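# Place the green block into the blue tray

## Task

Get the green block resting inside the blue tray, where it must stay once the robot lets go; nothing may end up on the floor or be left lying off the table.

## Robot and tools

Robot and frame. Two arms, left_arm and right_arm, each ending in a two-finger gripper. left_arm is the robot's own left and sits on the +y side; right_arm is on the -y side. These names do not match left and right in the pictures. Bases: left_arm at (+0.040, +0.274, +0.708) m, right_arm at (+0.040, -0.274, +0.708) m. All positions use one scene frame in metres: z = 0 is the table top level, the origin lies above the centre of the robot's foot, +x points away from the robot over the table, +z is up. The table surface starts near x = +0.15 and may be slightly rotated. Orientations are quaternions written w, x, y, z. On a gripper, the fingers extend along its local +z and spread along its local y. end_effector_position is the spot between the finger pads, roughly 1 cm short of the tips. Reported hand poses can be a few cm off, worse when reaching far, and an arm may settle a few cm from its command just from friction or weight.

The 16-number row. Every motion command uses rows of 16 numbers: for left_arm x, y, z, qw, qx, qy, qz, opening, then the same eight for right_arm. Both arms are always included, even if one should not move. x, y, z and the quaternion are an absolute pose in the scene frame, not an offset. Opening runs from -1 (closed) to +1 (fully open, 0.094 m). To leave an arm where it is, resend its pose and quaternion from the latest result and the opening it should keep; a 0 opening is a real command. Keep a fixed quaternion for an arm across rows rather than copying the drifting reported one. Each control step the commanded rotation is limited to 40 degrees from the measured one, so large turns may need several commands; the result's Hand target line shows what the arm is really heading for.

execute_actions. Argument actions: a list of actions; each action is a list of up to 15 rows, one per 1/30 s step; a short action repeats its last row to fill 15. A target more than 0.6 m from a gripper's current position along any of that gripper's axes gets the action rejected for both arms; a malformed action or a failing first action rejects the whole call. Optional cameras: list of names, ["all"], or []; by default images come only with an empty actions list. Results also list end_effector_position at some steps.

move. Argument target: one 16-number row, or a list of up to 15 rows visited in order; no 0.6 m limit. Each gripper goes in a straight line from its Hand target, turning the short way. speed: m/s, 0.002 to 4.3, default 0.25 (rotation up to twice that in rad/s); one value or one per target. blend: metres of corner rounding per list target; 0 stops at each point. opening_speed: rate of the opening change per second on the -1..1 scale, at least 0.2; use it to close gently. grip_force: newtons per pad, 10 to 50, single value or one per arm; it persists, the scene begins at 50, and lower values close much more slowly. blocking=false returns after about 0.5 s while the motion continues; a new move takes over from it. The whole move is capped at 10 s. Openings changed in later list targets are applied only after arrival and rest. The result adds a move: line with the ending (done, off_target, moving, held, fault) and limits (paced = pose clipped, held = steps withheld). done means within 10 mm and 2 degrees; neither done nor off_target tells you about contact. Paths ignore obstacles and the other arm, and faster moves overshoot and strike harder.

wait: seconds from 0 to 10, arms hold their last command, a running move continues. stop: brakes the current move, needing some distance. zoom_image: camera (cam_head_left, cam_head_right, cam_over, cam_left_wrist, cam_right_wrist) and region [x0, y0, x1, y1] in image pixels from the top-left, at most 504 by 504, on the newest image of that camera. finished_scene: optional scene = 1; final, so call it only when the block sits in the tray and stays.

Cameras: the head pair and cam_over are 896x504; the wrist cameras are 672x504 fisheye and follow their hands. Calibration matrices are supplied and accurate to roughly a centimetre near image centres.

Reading results. Each gives per-arm end_effector_position, end_effector_quat_wxyz, Hand target, Tool commands, grip_measured (opening on the -1..1 scale; the last Joint positions entry is the opening in metres), joint torques, and joint velocities ("within noise" when still). Empty grippers read a little wide; a firm grip on a hard part reads up to about 0.064 below the part's width. Squeeze force builds as the command goes below the touch reading and jumps to the force limit about 0.06 under it. To release, command well above grip_measured. MOTOR HOT warns of heating; an OVER-TEMPERATURE FAULT drops the arm for 30 s or more.

Avoid: letting the arms, grippers or wrist cameras touch each other (even lightly can end the scene, and gripping the other arm's fingers counts); fast impacts or pressing deep past contact; dropping the block from height or releasing it while moving; knocking anything off the table; routing a hand close to its own base; keeping an arm stretched or loaded for long, or pushing at unreachable poses, which overheats motors.

Each tool is called after "Call:" as a command line: name --argument value for each argument, lists and objects as JSON in quotes; but a table of rows of numbers goes row by row, as --pt "numbers of a row", without its own name.

## Session

Call:
execute_actions --actions '[]' --cameras '["all"]'

Scene clock: 0.00 s.
left_arm: end_effector_position=(+0.3229, +0.5131, +0.3860) grip_measured=+1.000 end_effector_quat_wxyz=(+0.185, -0.729, +0.487, +0.444) | right_arm: end_effector_position=(+0.5342, -0.6237, +0.3871) grip_measured=+1.000 end_effector_quat_wxyz=(+0.164, +0.721, +0.449, -0.501)
Joint positions: left_arm=[-1.139 0.617 0.67 -0.439 -0.443 -1.933 0.094] | right_arm=[0.772 0.936 1.473 -1.018 0.155 1.823 0.094]
Joint velocities: within noise
Joint torques (N m): no reading
Heat: left arm: hottest waist 26 °C; right arm: hottest wrist pitch 26 °C.
Hand target: left_arm +0.3191, +0.5128, +0.3853; -0.181, +0.729, -0.486, -0.447 | right_arm +0.5367, -0.6234, +0.3874; +0.166, +0.721, +0.450, -0.500
Tool commands: left_gripper/opening=+1.0 right_gripper/opening=+1.0

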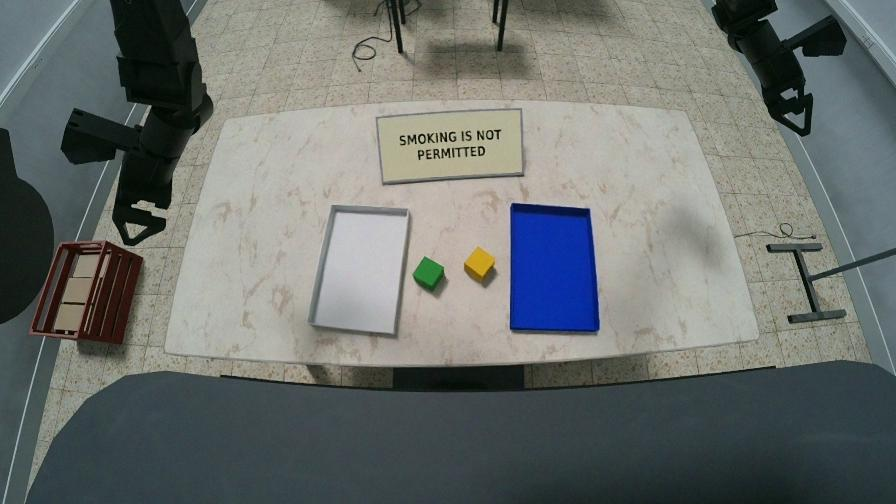

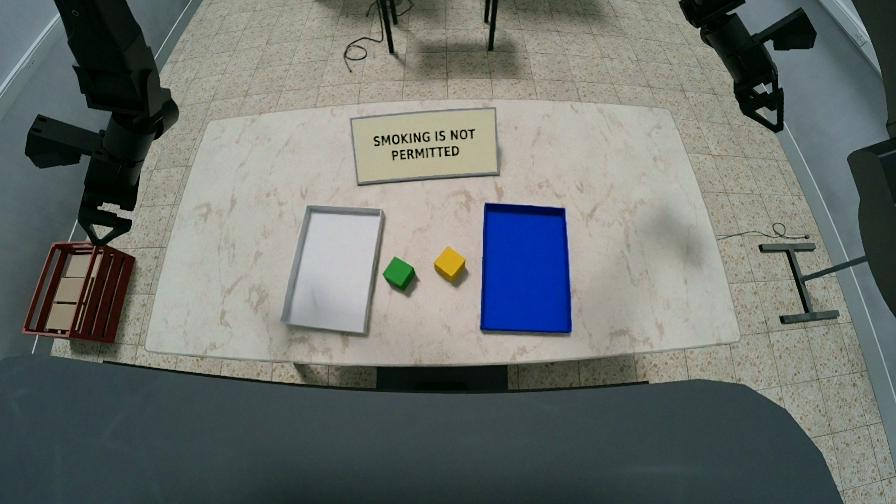

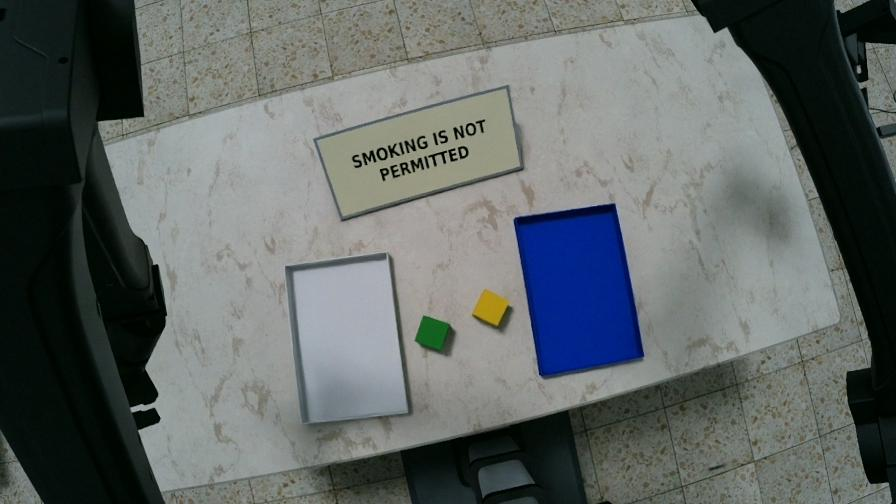

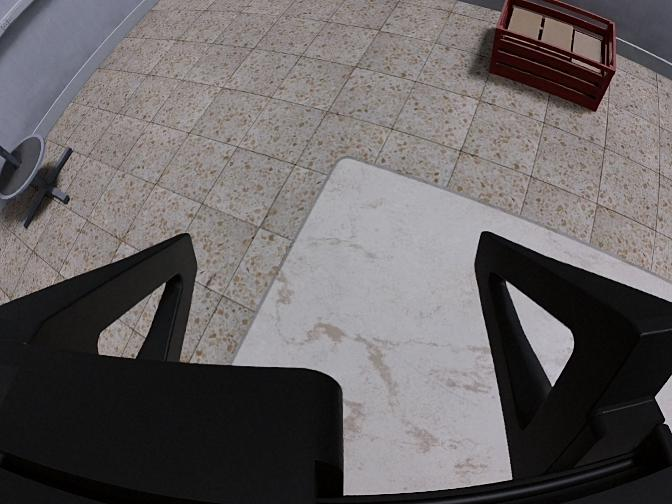

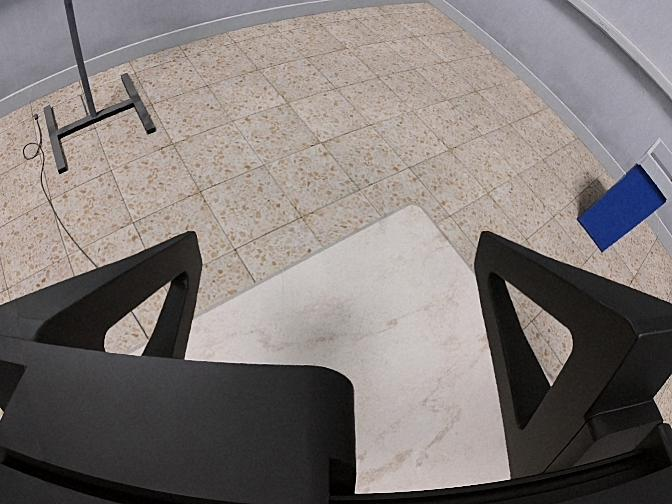

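Call:
zoom_image --camera "cam_over" --region '[270, 190, 670, 440]'

Call:
zoom_image --camera "cam_head_left" --region '[290, 190, 620, 350]'

Scaled by 1.260 from the camera's 896x504 image, which has a finer 1280x720 frame.

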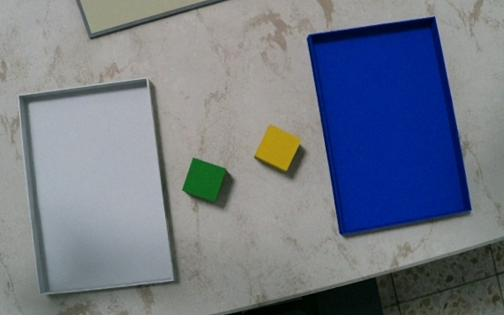

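Scaled by 1.527 from the camera's 896x504 image, which has a finer 1280x720 frame.

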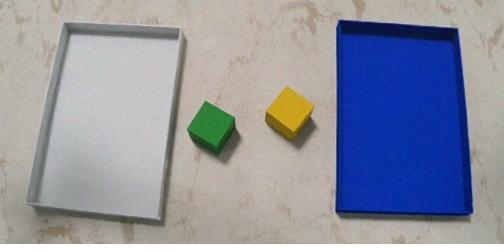

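Call:
move --target '[0.355, 0.072, 0.14, 0.0, -0.5263, 0.8503, 0.0, 1.0, 0.5342, -0.6237, 0.3871, 0.164, 0.721, 0.449, -0.501, 1.0]' --speed 0.5 --cameras '["cam_left_wrist", "cam_over", "cam_head_left"]'

Scene clock: 119.70 s.
left_arm: end_effector_position=(+0.3594, +0.0748, +0.1432) grip_measured=+1.000 end_effector_quat_wxyz=(-0.001, +0.530, -0.848, -0.001) | right_arm: end_effector_position=(+0.5342, -0.6237, +0.3871) grip_measured=+1.000 end_effector_quat_wxyz=(+0.164, +0.721, +0.449, -0.501)
Joint positions: left_arm=[-2.141 1.364 0.869 0.633 -0.568 -0.955 0.094] | right_arm=[0.772 0.936 1.473 -1.018 0.155 1.823 0.094]
Joint torques (N m): left_arm=[-6.53 -6.77 -3.47 0.99 0.07 0.14] | right_arm=[-3.96 -13.74 1.61 -0.72 0.56 -0.13]
Heat: left arm: hottest waist 26 °C; right arm: hottest wrist pitch 26 °C.
Hand target: left_arm +0.3551, +0.0721, +0.1401; +0.000, -0.526, +0.850, +0.000 | right_arm +0.5341, -0.6237, +0.3872; +0.164, +0.721, +0.449, -0.501
Off the commanded pose: left_arm 0.006 m, 1 deg | right_arm 0.000 m, 0 deg.
move: done
camera_calibration:
cam_left_wrist: T_world_to_cam=[[0.892902, -0.450092, -0.0119655, -0.28234], [-0.366646, -0.742272, 0.560895, 0.114166], [-0.261336, -0.496437, -0.827801, 0.378694], [0, 0, 0, 1]] pos_world=[0.392927, 0.145661, 0.24607]
Images, in order (width x height): cam_head_left 896x504, cam_over 896x504, cam_left_wrist 672x504.

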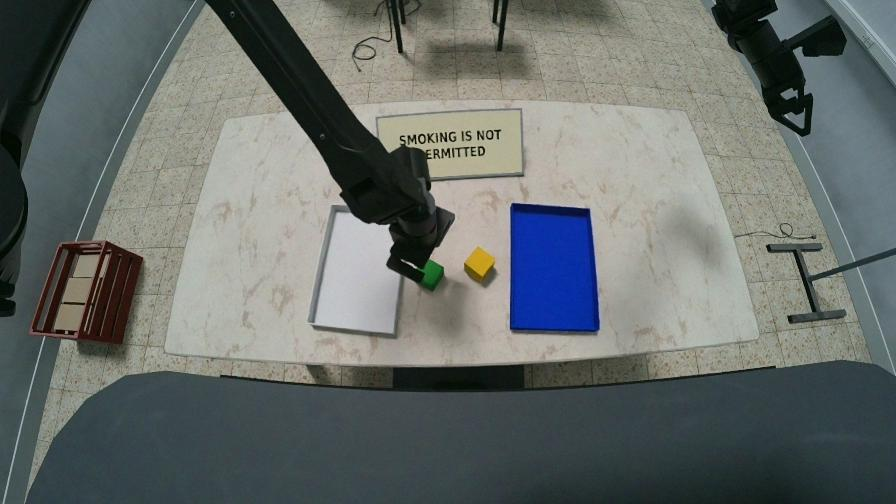

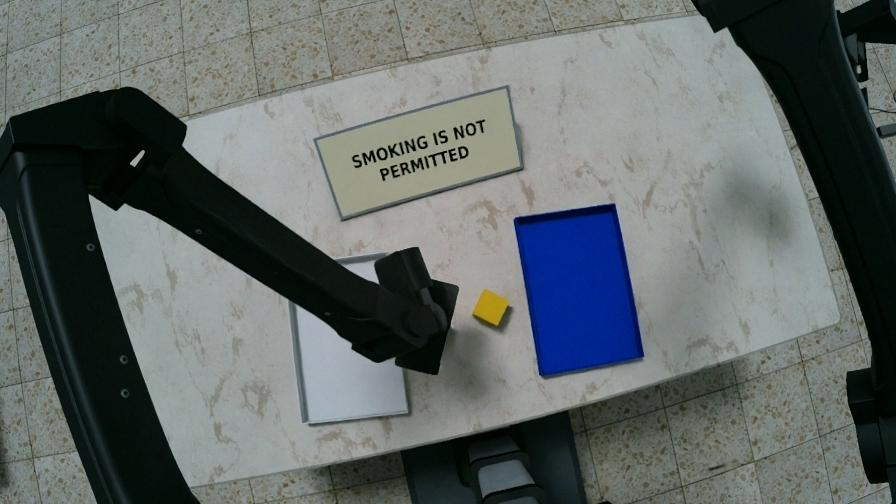

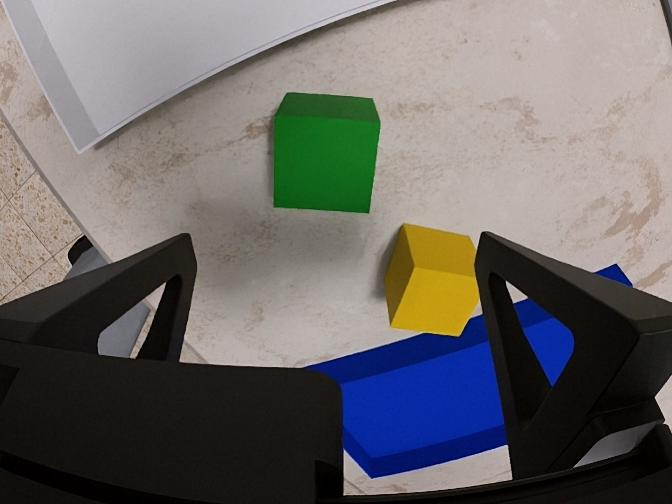

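Call:
move --pt "0.347 0.0717 0.032 0.0 -0.4962 0.8682 0.0 1.0 0.5342 -0.6237 0.3871 0.164 0.721 0.449 -0.501 1.0" --pt "0.347 0.0717 0.032 0.0 -0.4962 0.8682 0.0 0.0 0.5342 -0.6237 0.3871 0.164 0.721 0.449 -0.501 1.0" --speed 0.2 --opening_speed 1.0 --cameras '["cam_left_wrist", "cam_head_left"]'

Scene clock: 157.93 s.
left_arm: end_effector_position=(+0.3580, +0.0675, +0.0384) grip_measured=+0.046 end_effector_quat_wxyz=(-0.006, +0.504, -0.864, +0.008) | right_arm: end_effector_position=(+0.5342, -0.6237, +0.3871) grip_measured=+1.000 end_effector_quat_wxyz=(+0.164, +0.721, +0.449, -0.501)
Joint positions: left_arm=[-2.039 1.59 1.135 0.603 -0.455 -0.901 0.049] | right_arm=[0.772 0.936 1.473 -1.018 0.155 1.823 0.094]
Joint torques (N m): left_arm=[-6.24 -7.06 -3.33 0.32 0.07 0.13] | right_arm=[-3.9 -13.63 1.61 -0.75 0.55 -0.13]
Heat: left arm: hottest waist 26 °C; right arm: hottest wrist pitch 26 °C.
Hand target: left_arm +0.3468, +0.0718, +0.0323; +0.000, -0.496, +0.868, +0.000 | right_arm +0.5341, -0.6237, +0.3872; +0.164, +0.721, +0.449, -0.501
Off the commanded pose: left_arm 0.013 m, 2 deg | right_arm 0.000 m, 0 deg.
move: off_target (left_arm); target 2's new opening was sent with left_arm's hand 0.014 m and 2 deg from that target
camera_calibration:
cam_left_wrist: T_world_to_cam=[[0.863528, -0.504242, 0.00773547, -0.27217], [-0.421377, -0.713023, 0.560392, 0.184646], [-0.277057, -0.487173, -0.828192, 0.293067], [0, 0, 0, 1]] pos_world=[0.394029, 0.137192, 0.141347]
Images, in order (width x height): cam_head_left 896x504, cam_left_wrist 672x504.

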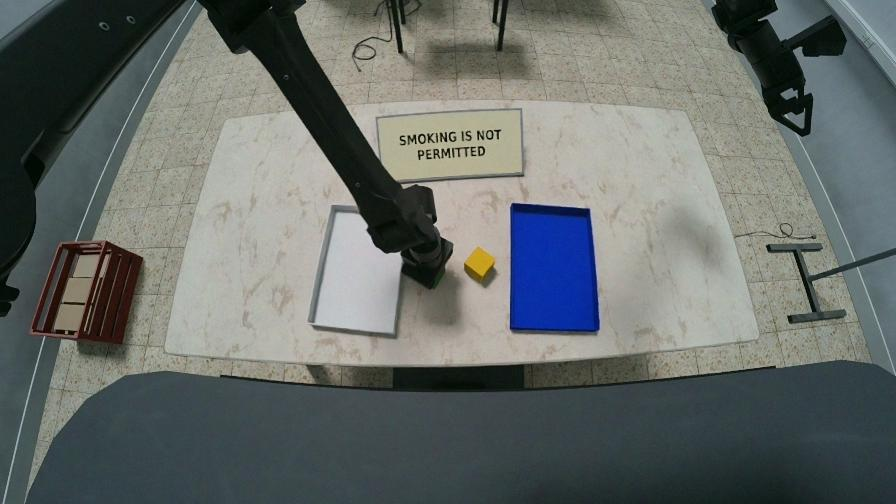

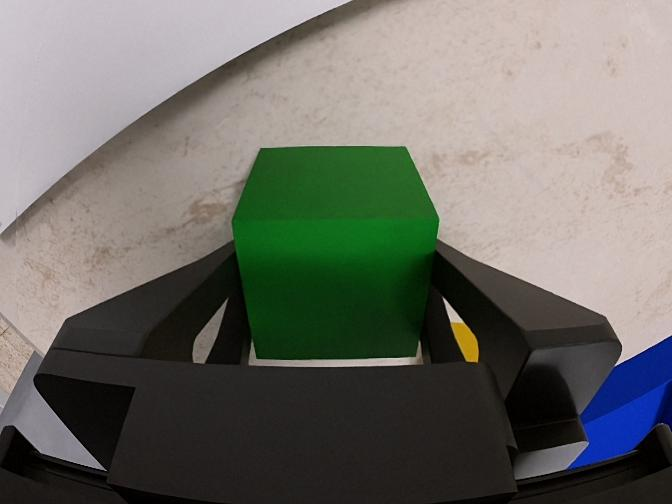

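Call:
move --pt "0.352 0.066 0.14 0.0 -0.4962 0.8682 0.0 0.0 0.5342 -0.6237 0.3871 0.164 0.721 0.449 -0.501 1.0" --pt "0.365 -0.19 0.085 0.0 -0.4962 0.8682 0.0 0.0 0.5342 -0.6237 0.3871 0.164 0.721 0.449 -0.501 1.0" --speed '[0.3, 0.4]' --blend '[0.04, 0]' --cameras '["cam_left_wrist", "cam_over", "cam_head_left"]'

Scene clock: 175.93 s.
left_arm: end_effector_position=(+0.3691, -0.1888, +0.0856) grip_measured=+0.043 end_effector_quat_wxyz=(-0.003, +0.503, -0.864, +0.002) | right_arm: end_effector_position=(+0.5342, -0.6237, +0.3871) grip_measured=+1.000 end_effector_quat_wxyz=(+0.164, +0.721, +0.449, -0.501)
Joint positions: left_arm=[-2.441 1.914 1.531 0.572 -0.86 -0.822 0.049] | right_arm=[0.772 0.936 1.473 -1.018 0.155 1.823 0.094]
Joint torques (N m): left_arm=[-15.79 -3.84 -2.45 0.21 -0.13 0.13] | right_arm=[-3.96 -13.74 1.59 -0.72 0.56 -0.12]
Heat: left arm: hottest waist 26 °C; right arm: hottest wrist pitch 26 °C.
Hand target: left_arm +0.3651, -0.1899, +0.0850; +0.000, -0.496, +0.868, +0.000 | right_arm +0.5341, -0.6237, +0.3872; +0.164, +0.721, +0.449, -0.501
Off the commanded pose: left_arm 0.004 m, 1 deg | right_arm 0.000 m, 0 deg.
move: done
camera_calibration:
cam_left_wrist: T_world_to_cam=[[0.862943, -0.505282, -0.00453164, -0.410328], [-0.416465, -0.71628, 0.559911, -0.022287], [-0.286159, -0.481284, -0.82854, 0.214768], [0, 0, 0, 1]] pos_world=[0.406265, -0.11993, 0.188563]
Images, in order (width x height): cam_head_left 896x504, cam_over 896x504, cam_left_wrist 672x504.

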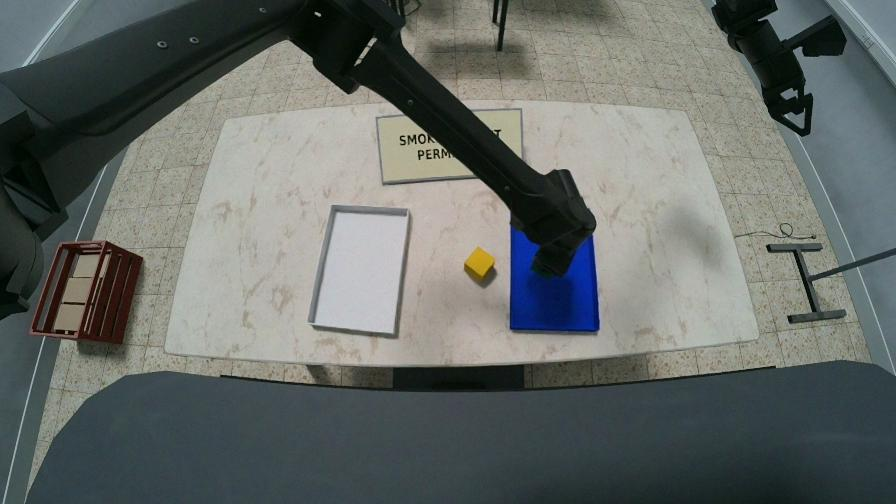

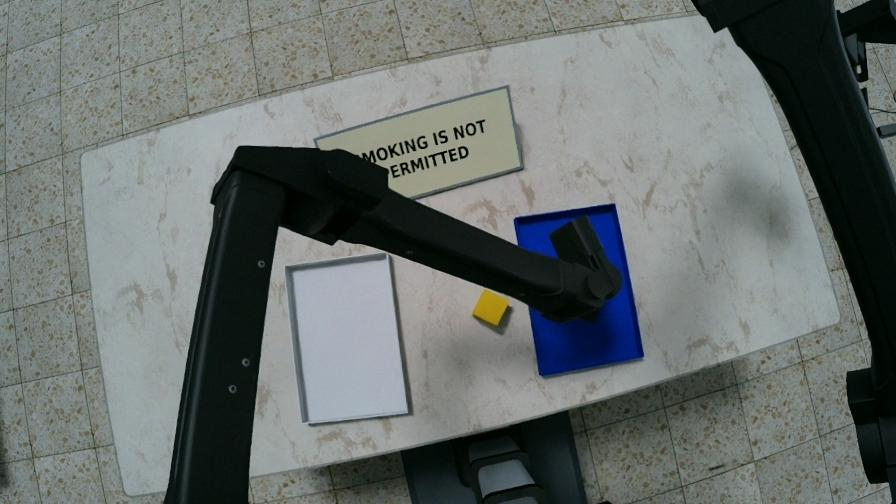

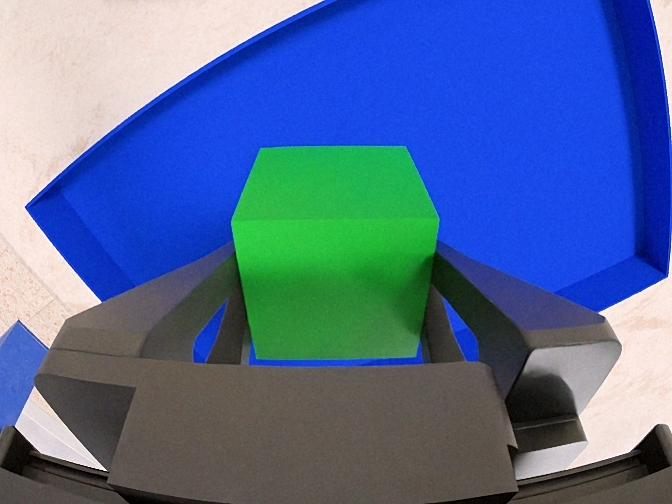

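Call:
move --target '[0.365, -0.19, 0.041, 0.0, -0.4962, 0.8682, 0.0, 0.0, 0.5342, -0.6237, 0.3871, 0.164, 0.721, 0.449, -0.501, 1.0]' --speed 0.12 --cameras '["cam_left_wrist", "cam_head_left"]'

Scene clock: 187.10 s.
left_arm: end_effector_position=(+0.3760, -0.1947, +0.0497) grip_measured=+0.043 end_effector_quat_wxyz=(-0.003, +0.500, -0.866, +0.007) | right_arm: end_effector_position=(+0.5342, -0.6237, +0.3871) grip_measured=+1.000 end_effector_quat_wxyz=(+0.164, +0.721, +0.449, -0.501)
Joint positions: left_arm=[-2.406 1.971 1.648 0.509 -0.816 -0.822 0.049] | right_arm=[0.772 0.936 1.473 -1.018 0.155 1.823 0.094]
Joint torques (N m): left_arm=[-14.97 -3.55 -2.1 0.21 0.07 -0.01] | right_arm=[-4.01 -13.74 1.59 -0.73 0.55 -0.13]
Heat: left arm: hottest waist 26 °C; right arm: hottest wrist yaw 26 °C.
Hand target: left_arm +0.3650, -0.1897, +0.0412; +0.000, -0.496, +0.868, +0.000 | right_arm +0.5341, -0.6237, +0.3872; +0.164, +0.721, +0.449, -0.501
Off the commanded pose: left_arm 0.015 m, 1 deg | right_arm 0.000 m, 0 deg.
move: off_target (left_arm)
camera_calibration:
cam_left_wrist: T_world_to_cam=[[0.859346, -0.51138, 0.00388099, -0.41962], [-0.424196, -0.708559, 0.563917, 0.000769418], [-0.285626, -0.486246, -0.825822, 0.182905], [0, 0, 0, 1]] pos_world=[0.413168, -0.125103, 0.152242]
Images, in order (width x height): cam_head_left 896x504, cam_left_wrist 672x504.

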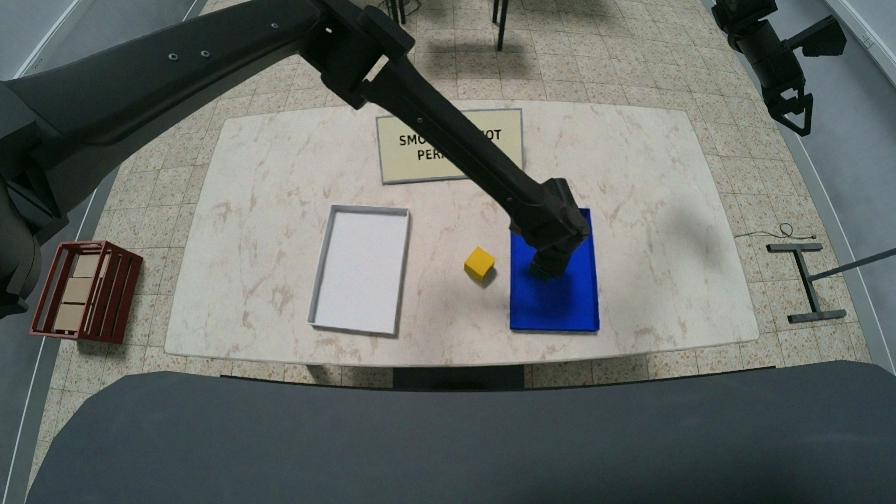

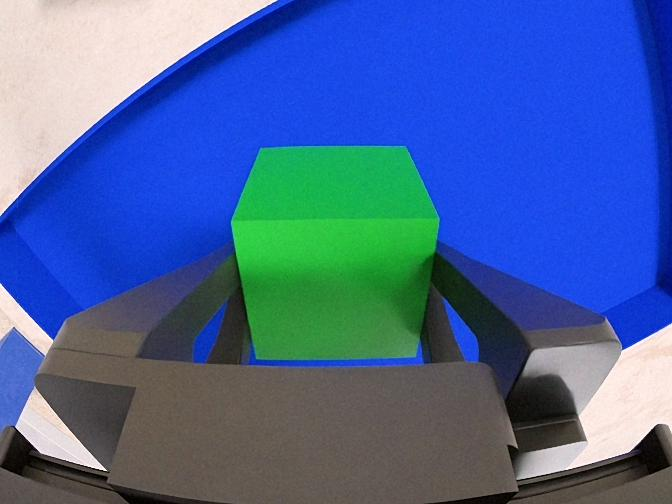

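Call:
move --target '[0.365, -0.19, 0.032, 0.0, -0.4962, 0.8682, 0.0, 0.0, 0.5342, -0.6237, 0.3871, 0.164, 0.721, 0.449, -0.501, 1.0]' --speed 0.08 --cameras '["cam_left_wrist"]'

Scene clock: 192.30 s.
left_arm: end_effector_position=(+0.3795, -0.1986, +0.0454) grip_measured=+0.043 end_effector_quat_wxyz=(-0.003, +0.501, -0.865, +0.011) | right_arm: end_effector_position=(+0.5342, -0.6237, +0.3871) grip_measured=+1.000 end_effector_quat_wxyz=(+0.164, +0.721, +0.449, -0.501)
Joint positions: left_arm=[-2.404 1.981 1.672 0.497 -0.806 -0.822 0.049] | right_arm=[0.772 0.936 1.473 -1.018 0.155 1.823 0.094]
Joint torques (N m): left_arm=[-14.45 -2.84 -1.96 0.18 0.08 -0.03] | right_arm=[-3.9 -13.68 1.61 -0.73 0.54 -0.13]
Heat: left arm: hottest waist 27 °C; right arm: hottest wrist yaw 26 °C.
Hand target: left_arm +0.3651, -0.1897, +0.0326; +0.000, -0.496, +0.868, +0.000 | right_arm +0.5341, -0.6237, +0.3872; +0.164, +0.721, +0.449, -0.501
Off the commanded pose: left_arm 0.022 m, 1 deg | right_arm 0.000 m, 0 deg.
move: off_target (left_arm)
camera_calibration:
cam_left_wrist: T_world_to_cam=[[0.860116, -0.509991, 0.0104566, -0.42499], [-0.424907, -0.704976, 0.567859, 0.0026633], [-0.282231, -0.492868, -0.82306, 0.175675], [0, 0, 0, 1]] pos_world=[0.416254, -0.128279, 0.147523]
Images, in order (width x height): cam_left_wrist 672x504.

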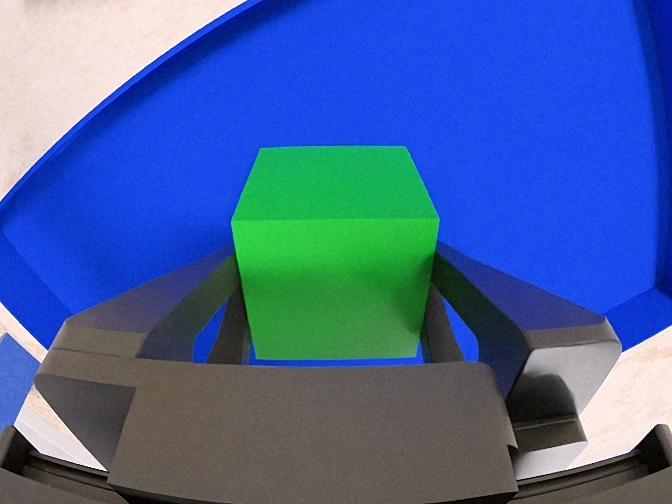

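Call:
move --target '[0.365, -0.1955, 0.0266, 0.0, -0.4962, 0.8682, 0.0, 0.0, 0.5342, -0.6237, 0.3871, 0.164, 0.721, 0.449, -0.501, 1.0]' --speed 0.06 --cameras '["cam_left_wrist"]'

Scene clock: 202.97 s.
left_arm: end_effector_position=(+0.3806, -0.2023, +0.0441) grip_measured=+0.043 end_effector_quat_wxyz=(-0.003, +0.501, -0.865, +0.010) | right_arm: end_effector_position=(+0.5342, -0.6237, +0.3871) grip_measured=+1.000 end_effector_quat_wxyz=(+0.164, +0.721, +0.449, -0.501)
Joint positions: left_arm=[-2.407 1.989 1.689 0.488 -0.811 -0.823 0.049] | right_arm=[0.772 0.936 1.473 -1.018 0.155 1.823 0.094]
Joint torques (N m): left_arm=[-14.21 -2.08 -1.13 0.09 0.31 -0.02] | right_arm=[-3.96 -13.68 1.63 -0.7 0.56 -0.13]
Heat: left arm: hottest waist 27 °C; right arm: hottest wrist yaw 26 °C.
Hand target: left_arm +0.3648, -0.1948, +0.0276; +0.000, -0.496, +0.868, +0.000 | right_arm +0.5341, -0.6237, +0.3872; +0.164, +0.721, +0.449, -0.501
Off the commanded pose: left_arm 0.024 m, 1 deg | right_arm 0.000 m, 0 deg.
move: off_target (left_arm)
camera_calibration:
cam_left_wrist: T_world_to_cam=[[0.860571, -0.509255, 0.00879213, -0.427799], [-0.423635, -0.70609, 0.567424, 0.000613931], [-0.282755, -0.492034, -0.823379, 0.173448], [0, 0, 0, 1]] pos_world=[0.417455, -0.132083, 0.146226]
Images, in order (width x height): cam_left_wrist 672x504.

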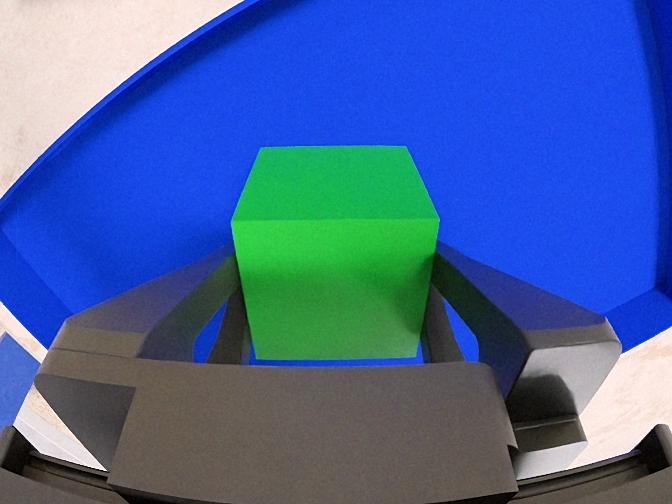

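Call:
move --pt "0.365 -0.1945 0.028 0.0 -0.4962 0.8682 0.0 1.0 0.5342 -0.6237 0.3871 0.164 0.721 0.449 -0.501 1.0" --pt "0.370 -0.215 0.085 0.0 -0.4962 0.8682 0.0 1.0 0.5342 -0.6237 0.3871 0.164 0.721 0.449 -0.501 1.0" --pt "0.368 -0.21 0.14 0.0 -0.4962 0.8682 0.0 1.0 0.5342 -0.6237 0.3871 0.164 0.721 0.449 -0.501 1.0" --speed '[0.15, 0.2, 0.3]' --blend '[0, 0.02, 0]' --opening_speed 1.2 --cameras '["cam_left_wrist", "cam_head_left", "cam_over"]'

Scene clock: 222.90 s.
left_arm: end_effector_position=(+0.3733, -0.2181, +0.1427) grip_measured=+0.998 end_effector_quat_wxyz=(+0.002, +0.501, -0.865, +0.006) | right_arm: end_effector_position=(+0.5342, -0.6237, +0.3871) grip_measured=+1.000 end_effector_quat_wxyz=(+0.164, +0.721, +0.449, -0.501)
Joint positions: left_arm=[-2.539 1.889 1.479 0.611 -0.947 -0.796 0.094] | right_arm=[0.772 0.936 1.473 -1.018 0.155 1.823 0.094]
Joint torques (N m): left_arm=[-16.26 -3.19 -3.75 0.88 -0.11 0.14] | right_arm=[-3.84 -13.63 1.63 -0.75 0.55 -0.13]
Heat: left arm: hottest waist 27 °C; right arm: hottest wrist yaw 26 °C.
Hand target: left_arm +0.3682, -0.2102, +0.1400; +0.000, -0.496, +0.868, +0.000 | right_arm +0.5341, -0.6237, +0.3872; +0.164, +0.721, +0.449, -0.501
Off the commanded pose: left_arm 0.010 m, 1 deg | right_arm 0.000 m, 0 deg.
move: done
camera_calibration:
cam_left_wrist: T_world_to_cam=[[0.860432, -0.509554, -0.00355862, -0.428671], [-0.417029, -0.708174, 0.569715, -0.072885], [-0.292821, -0.488717, -0.821834, 0.249122], [0, 0, 0, 1]] pos_world=[0.411395, -0.148296, 0.244735]
Images, in order (width x height): cam_head_left 896x504, cam_over 896x504, cam_left_wrist 672x504.

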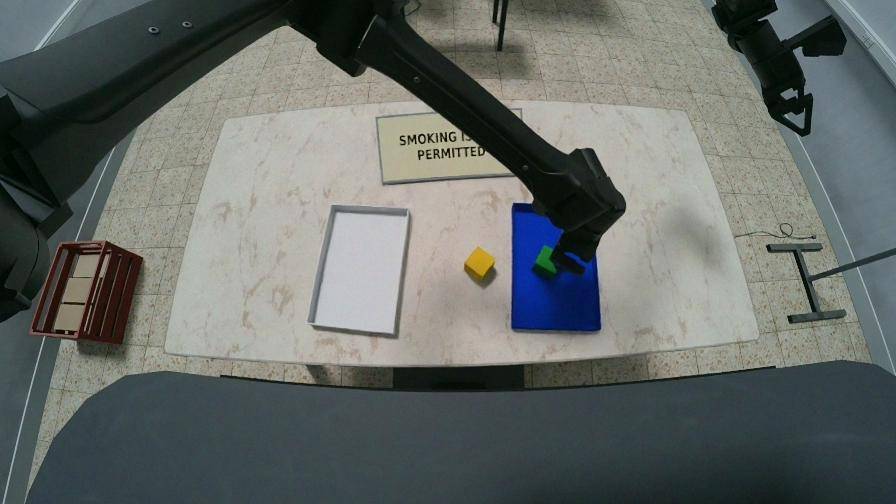

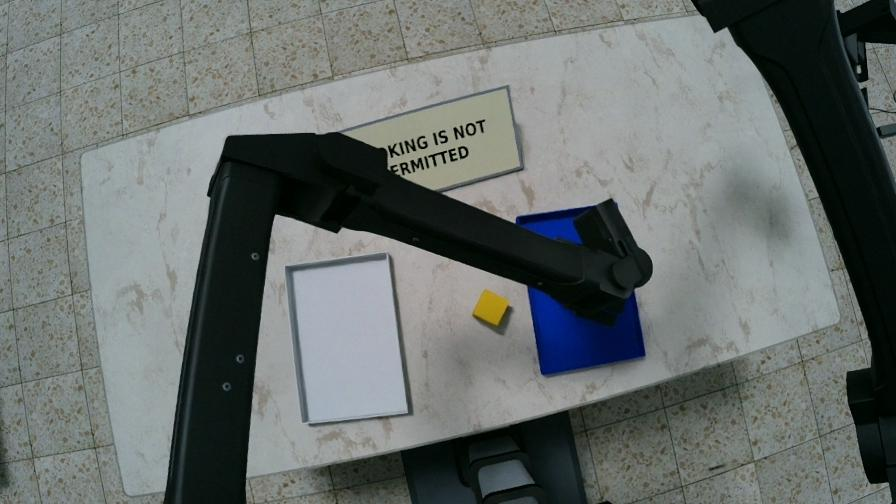

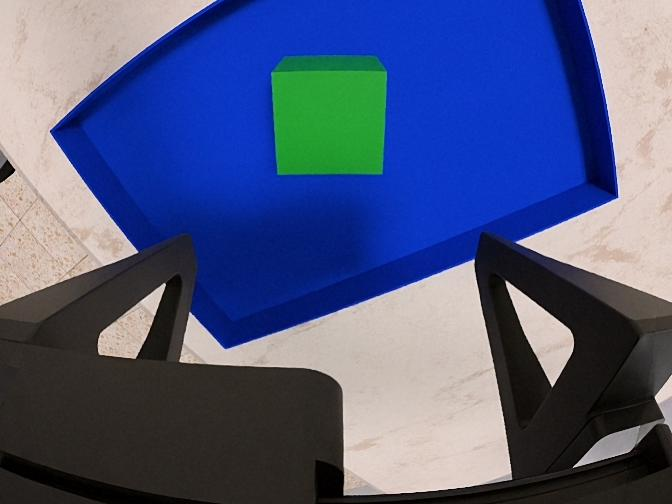

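Call:
finished_scene

The scene is finished: the task was done.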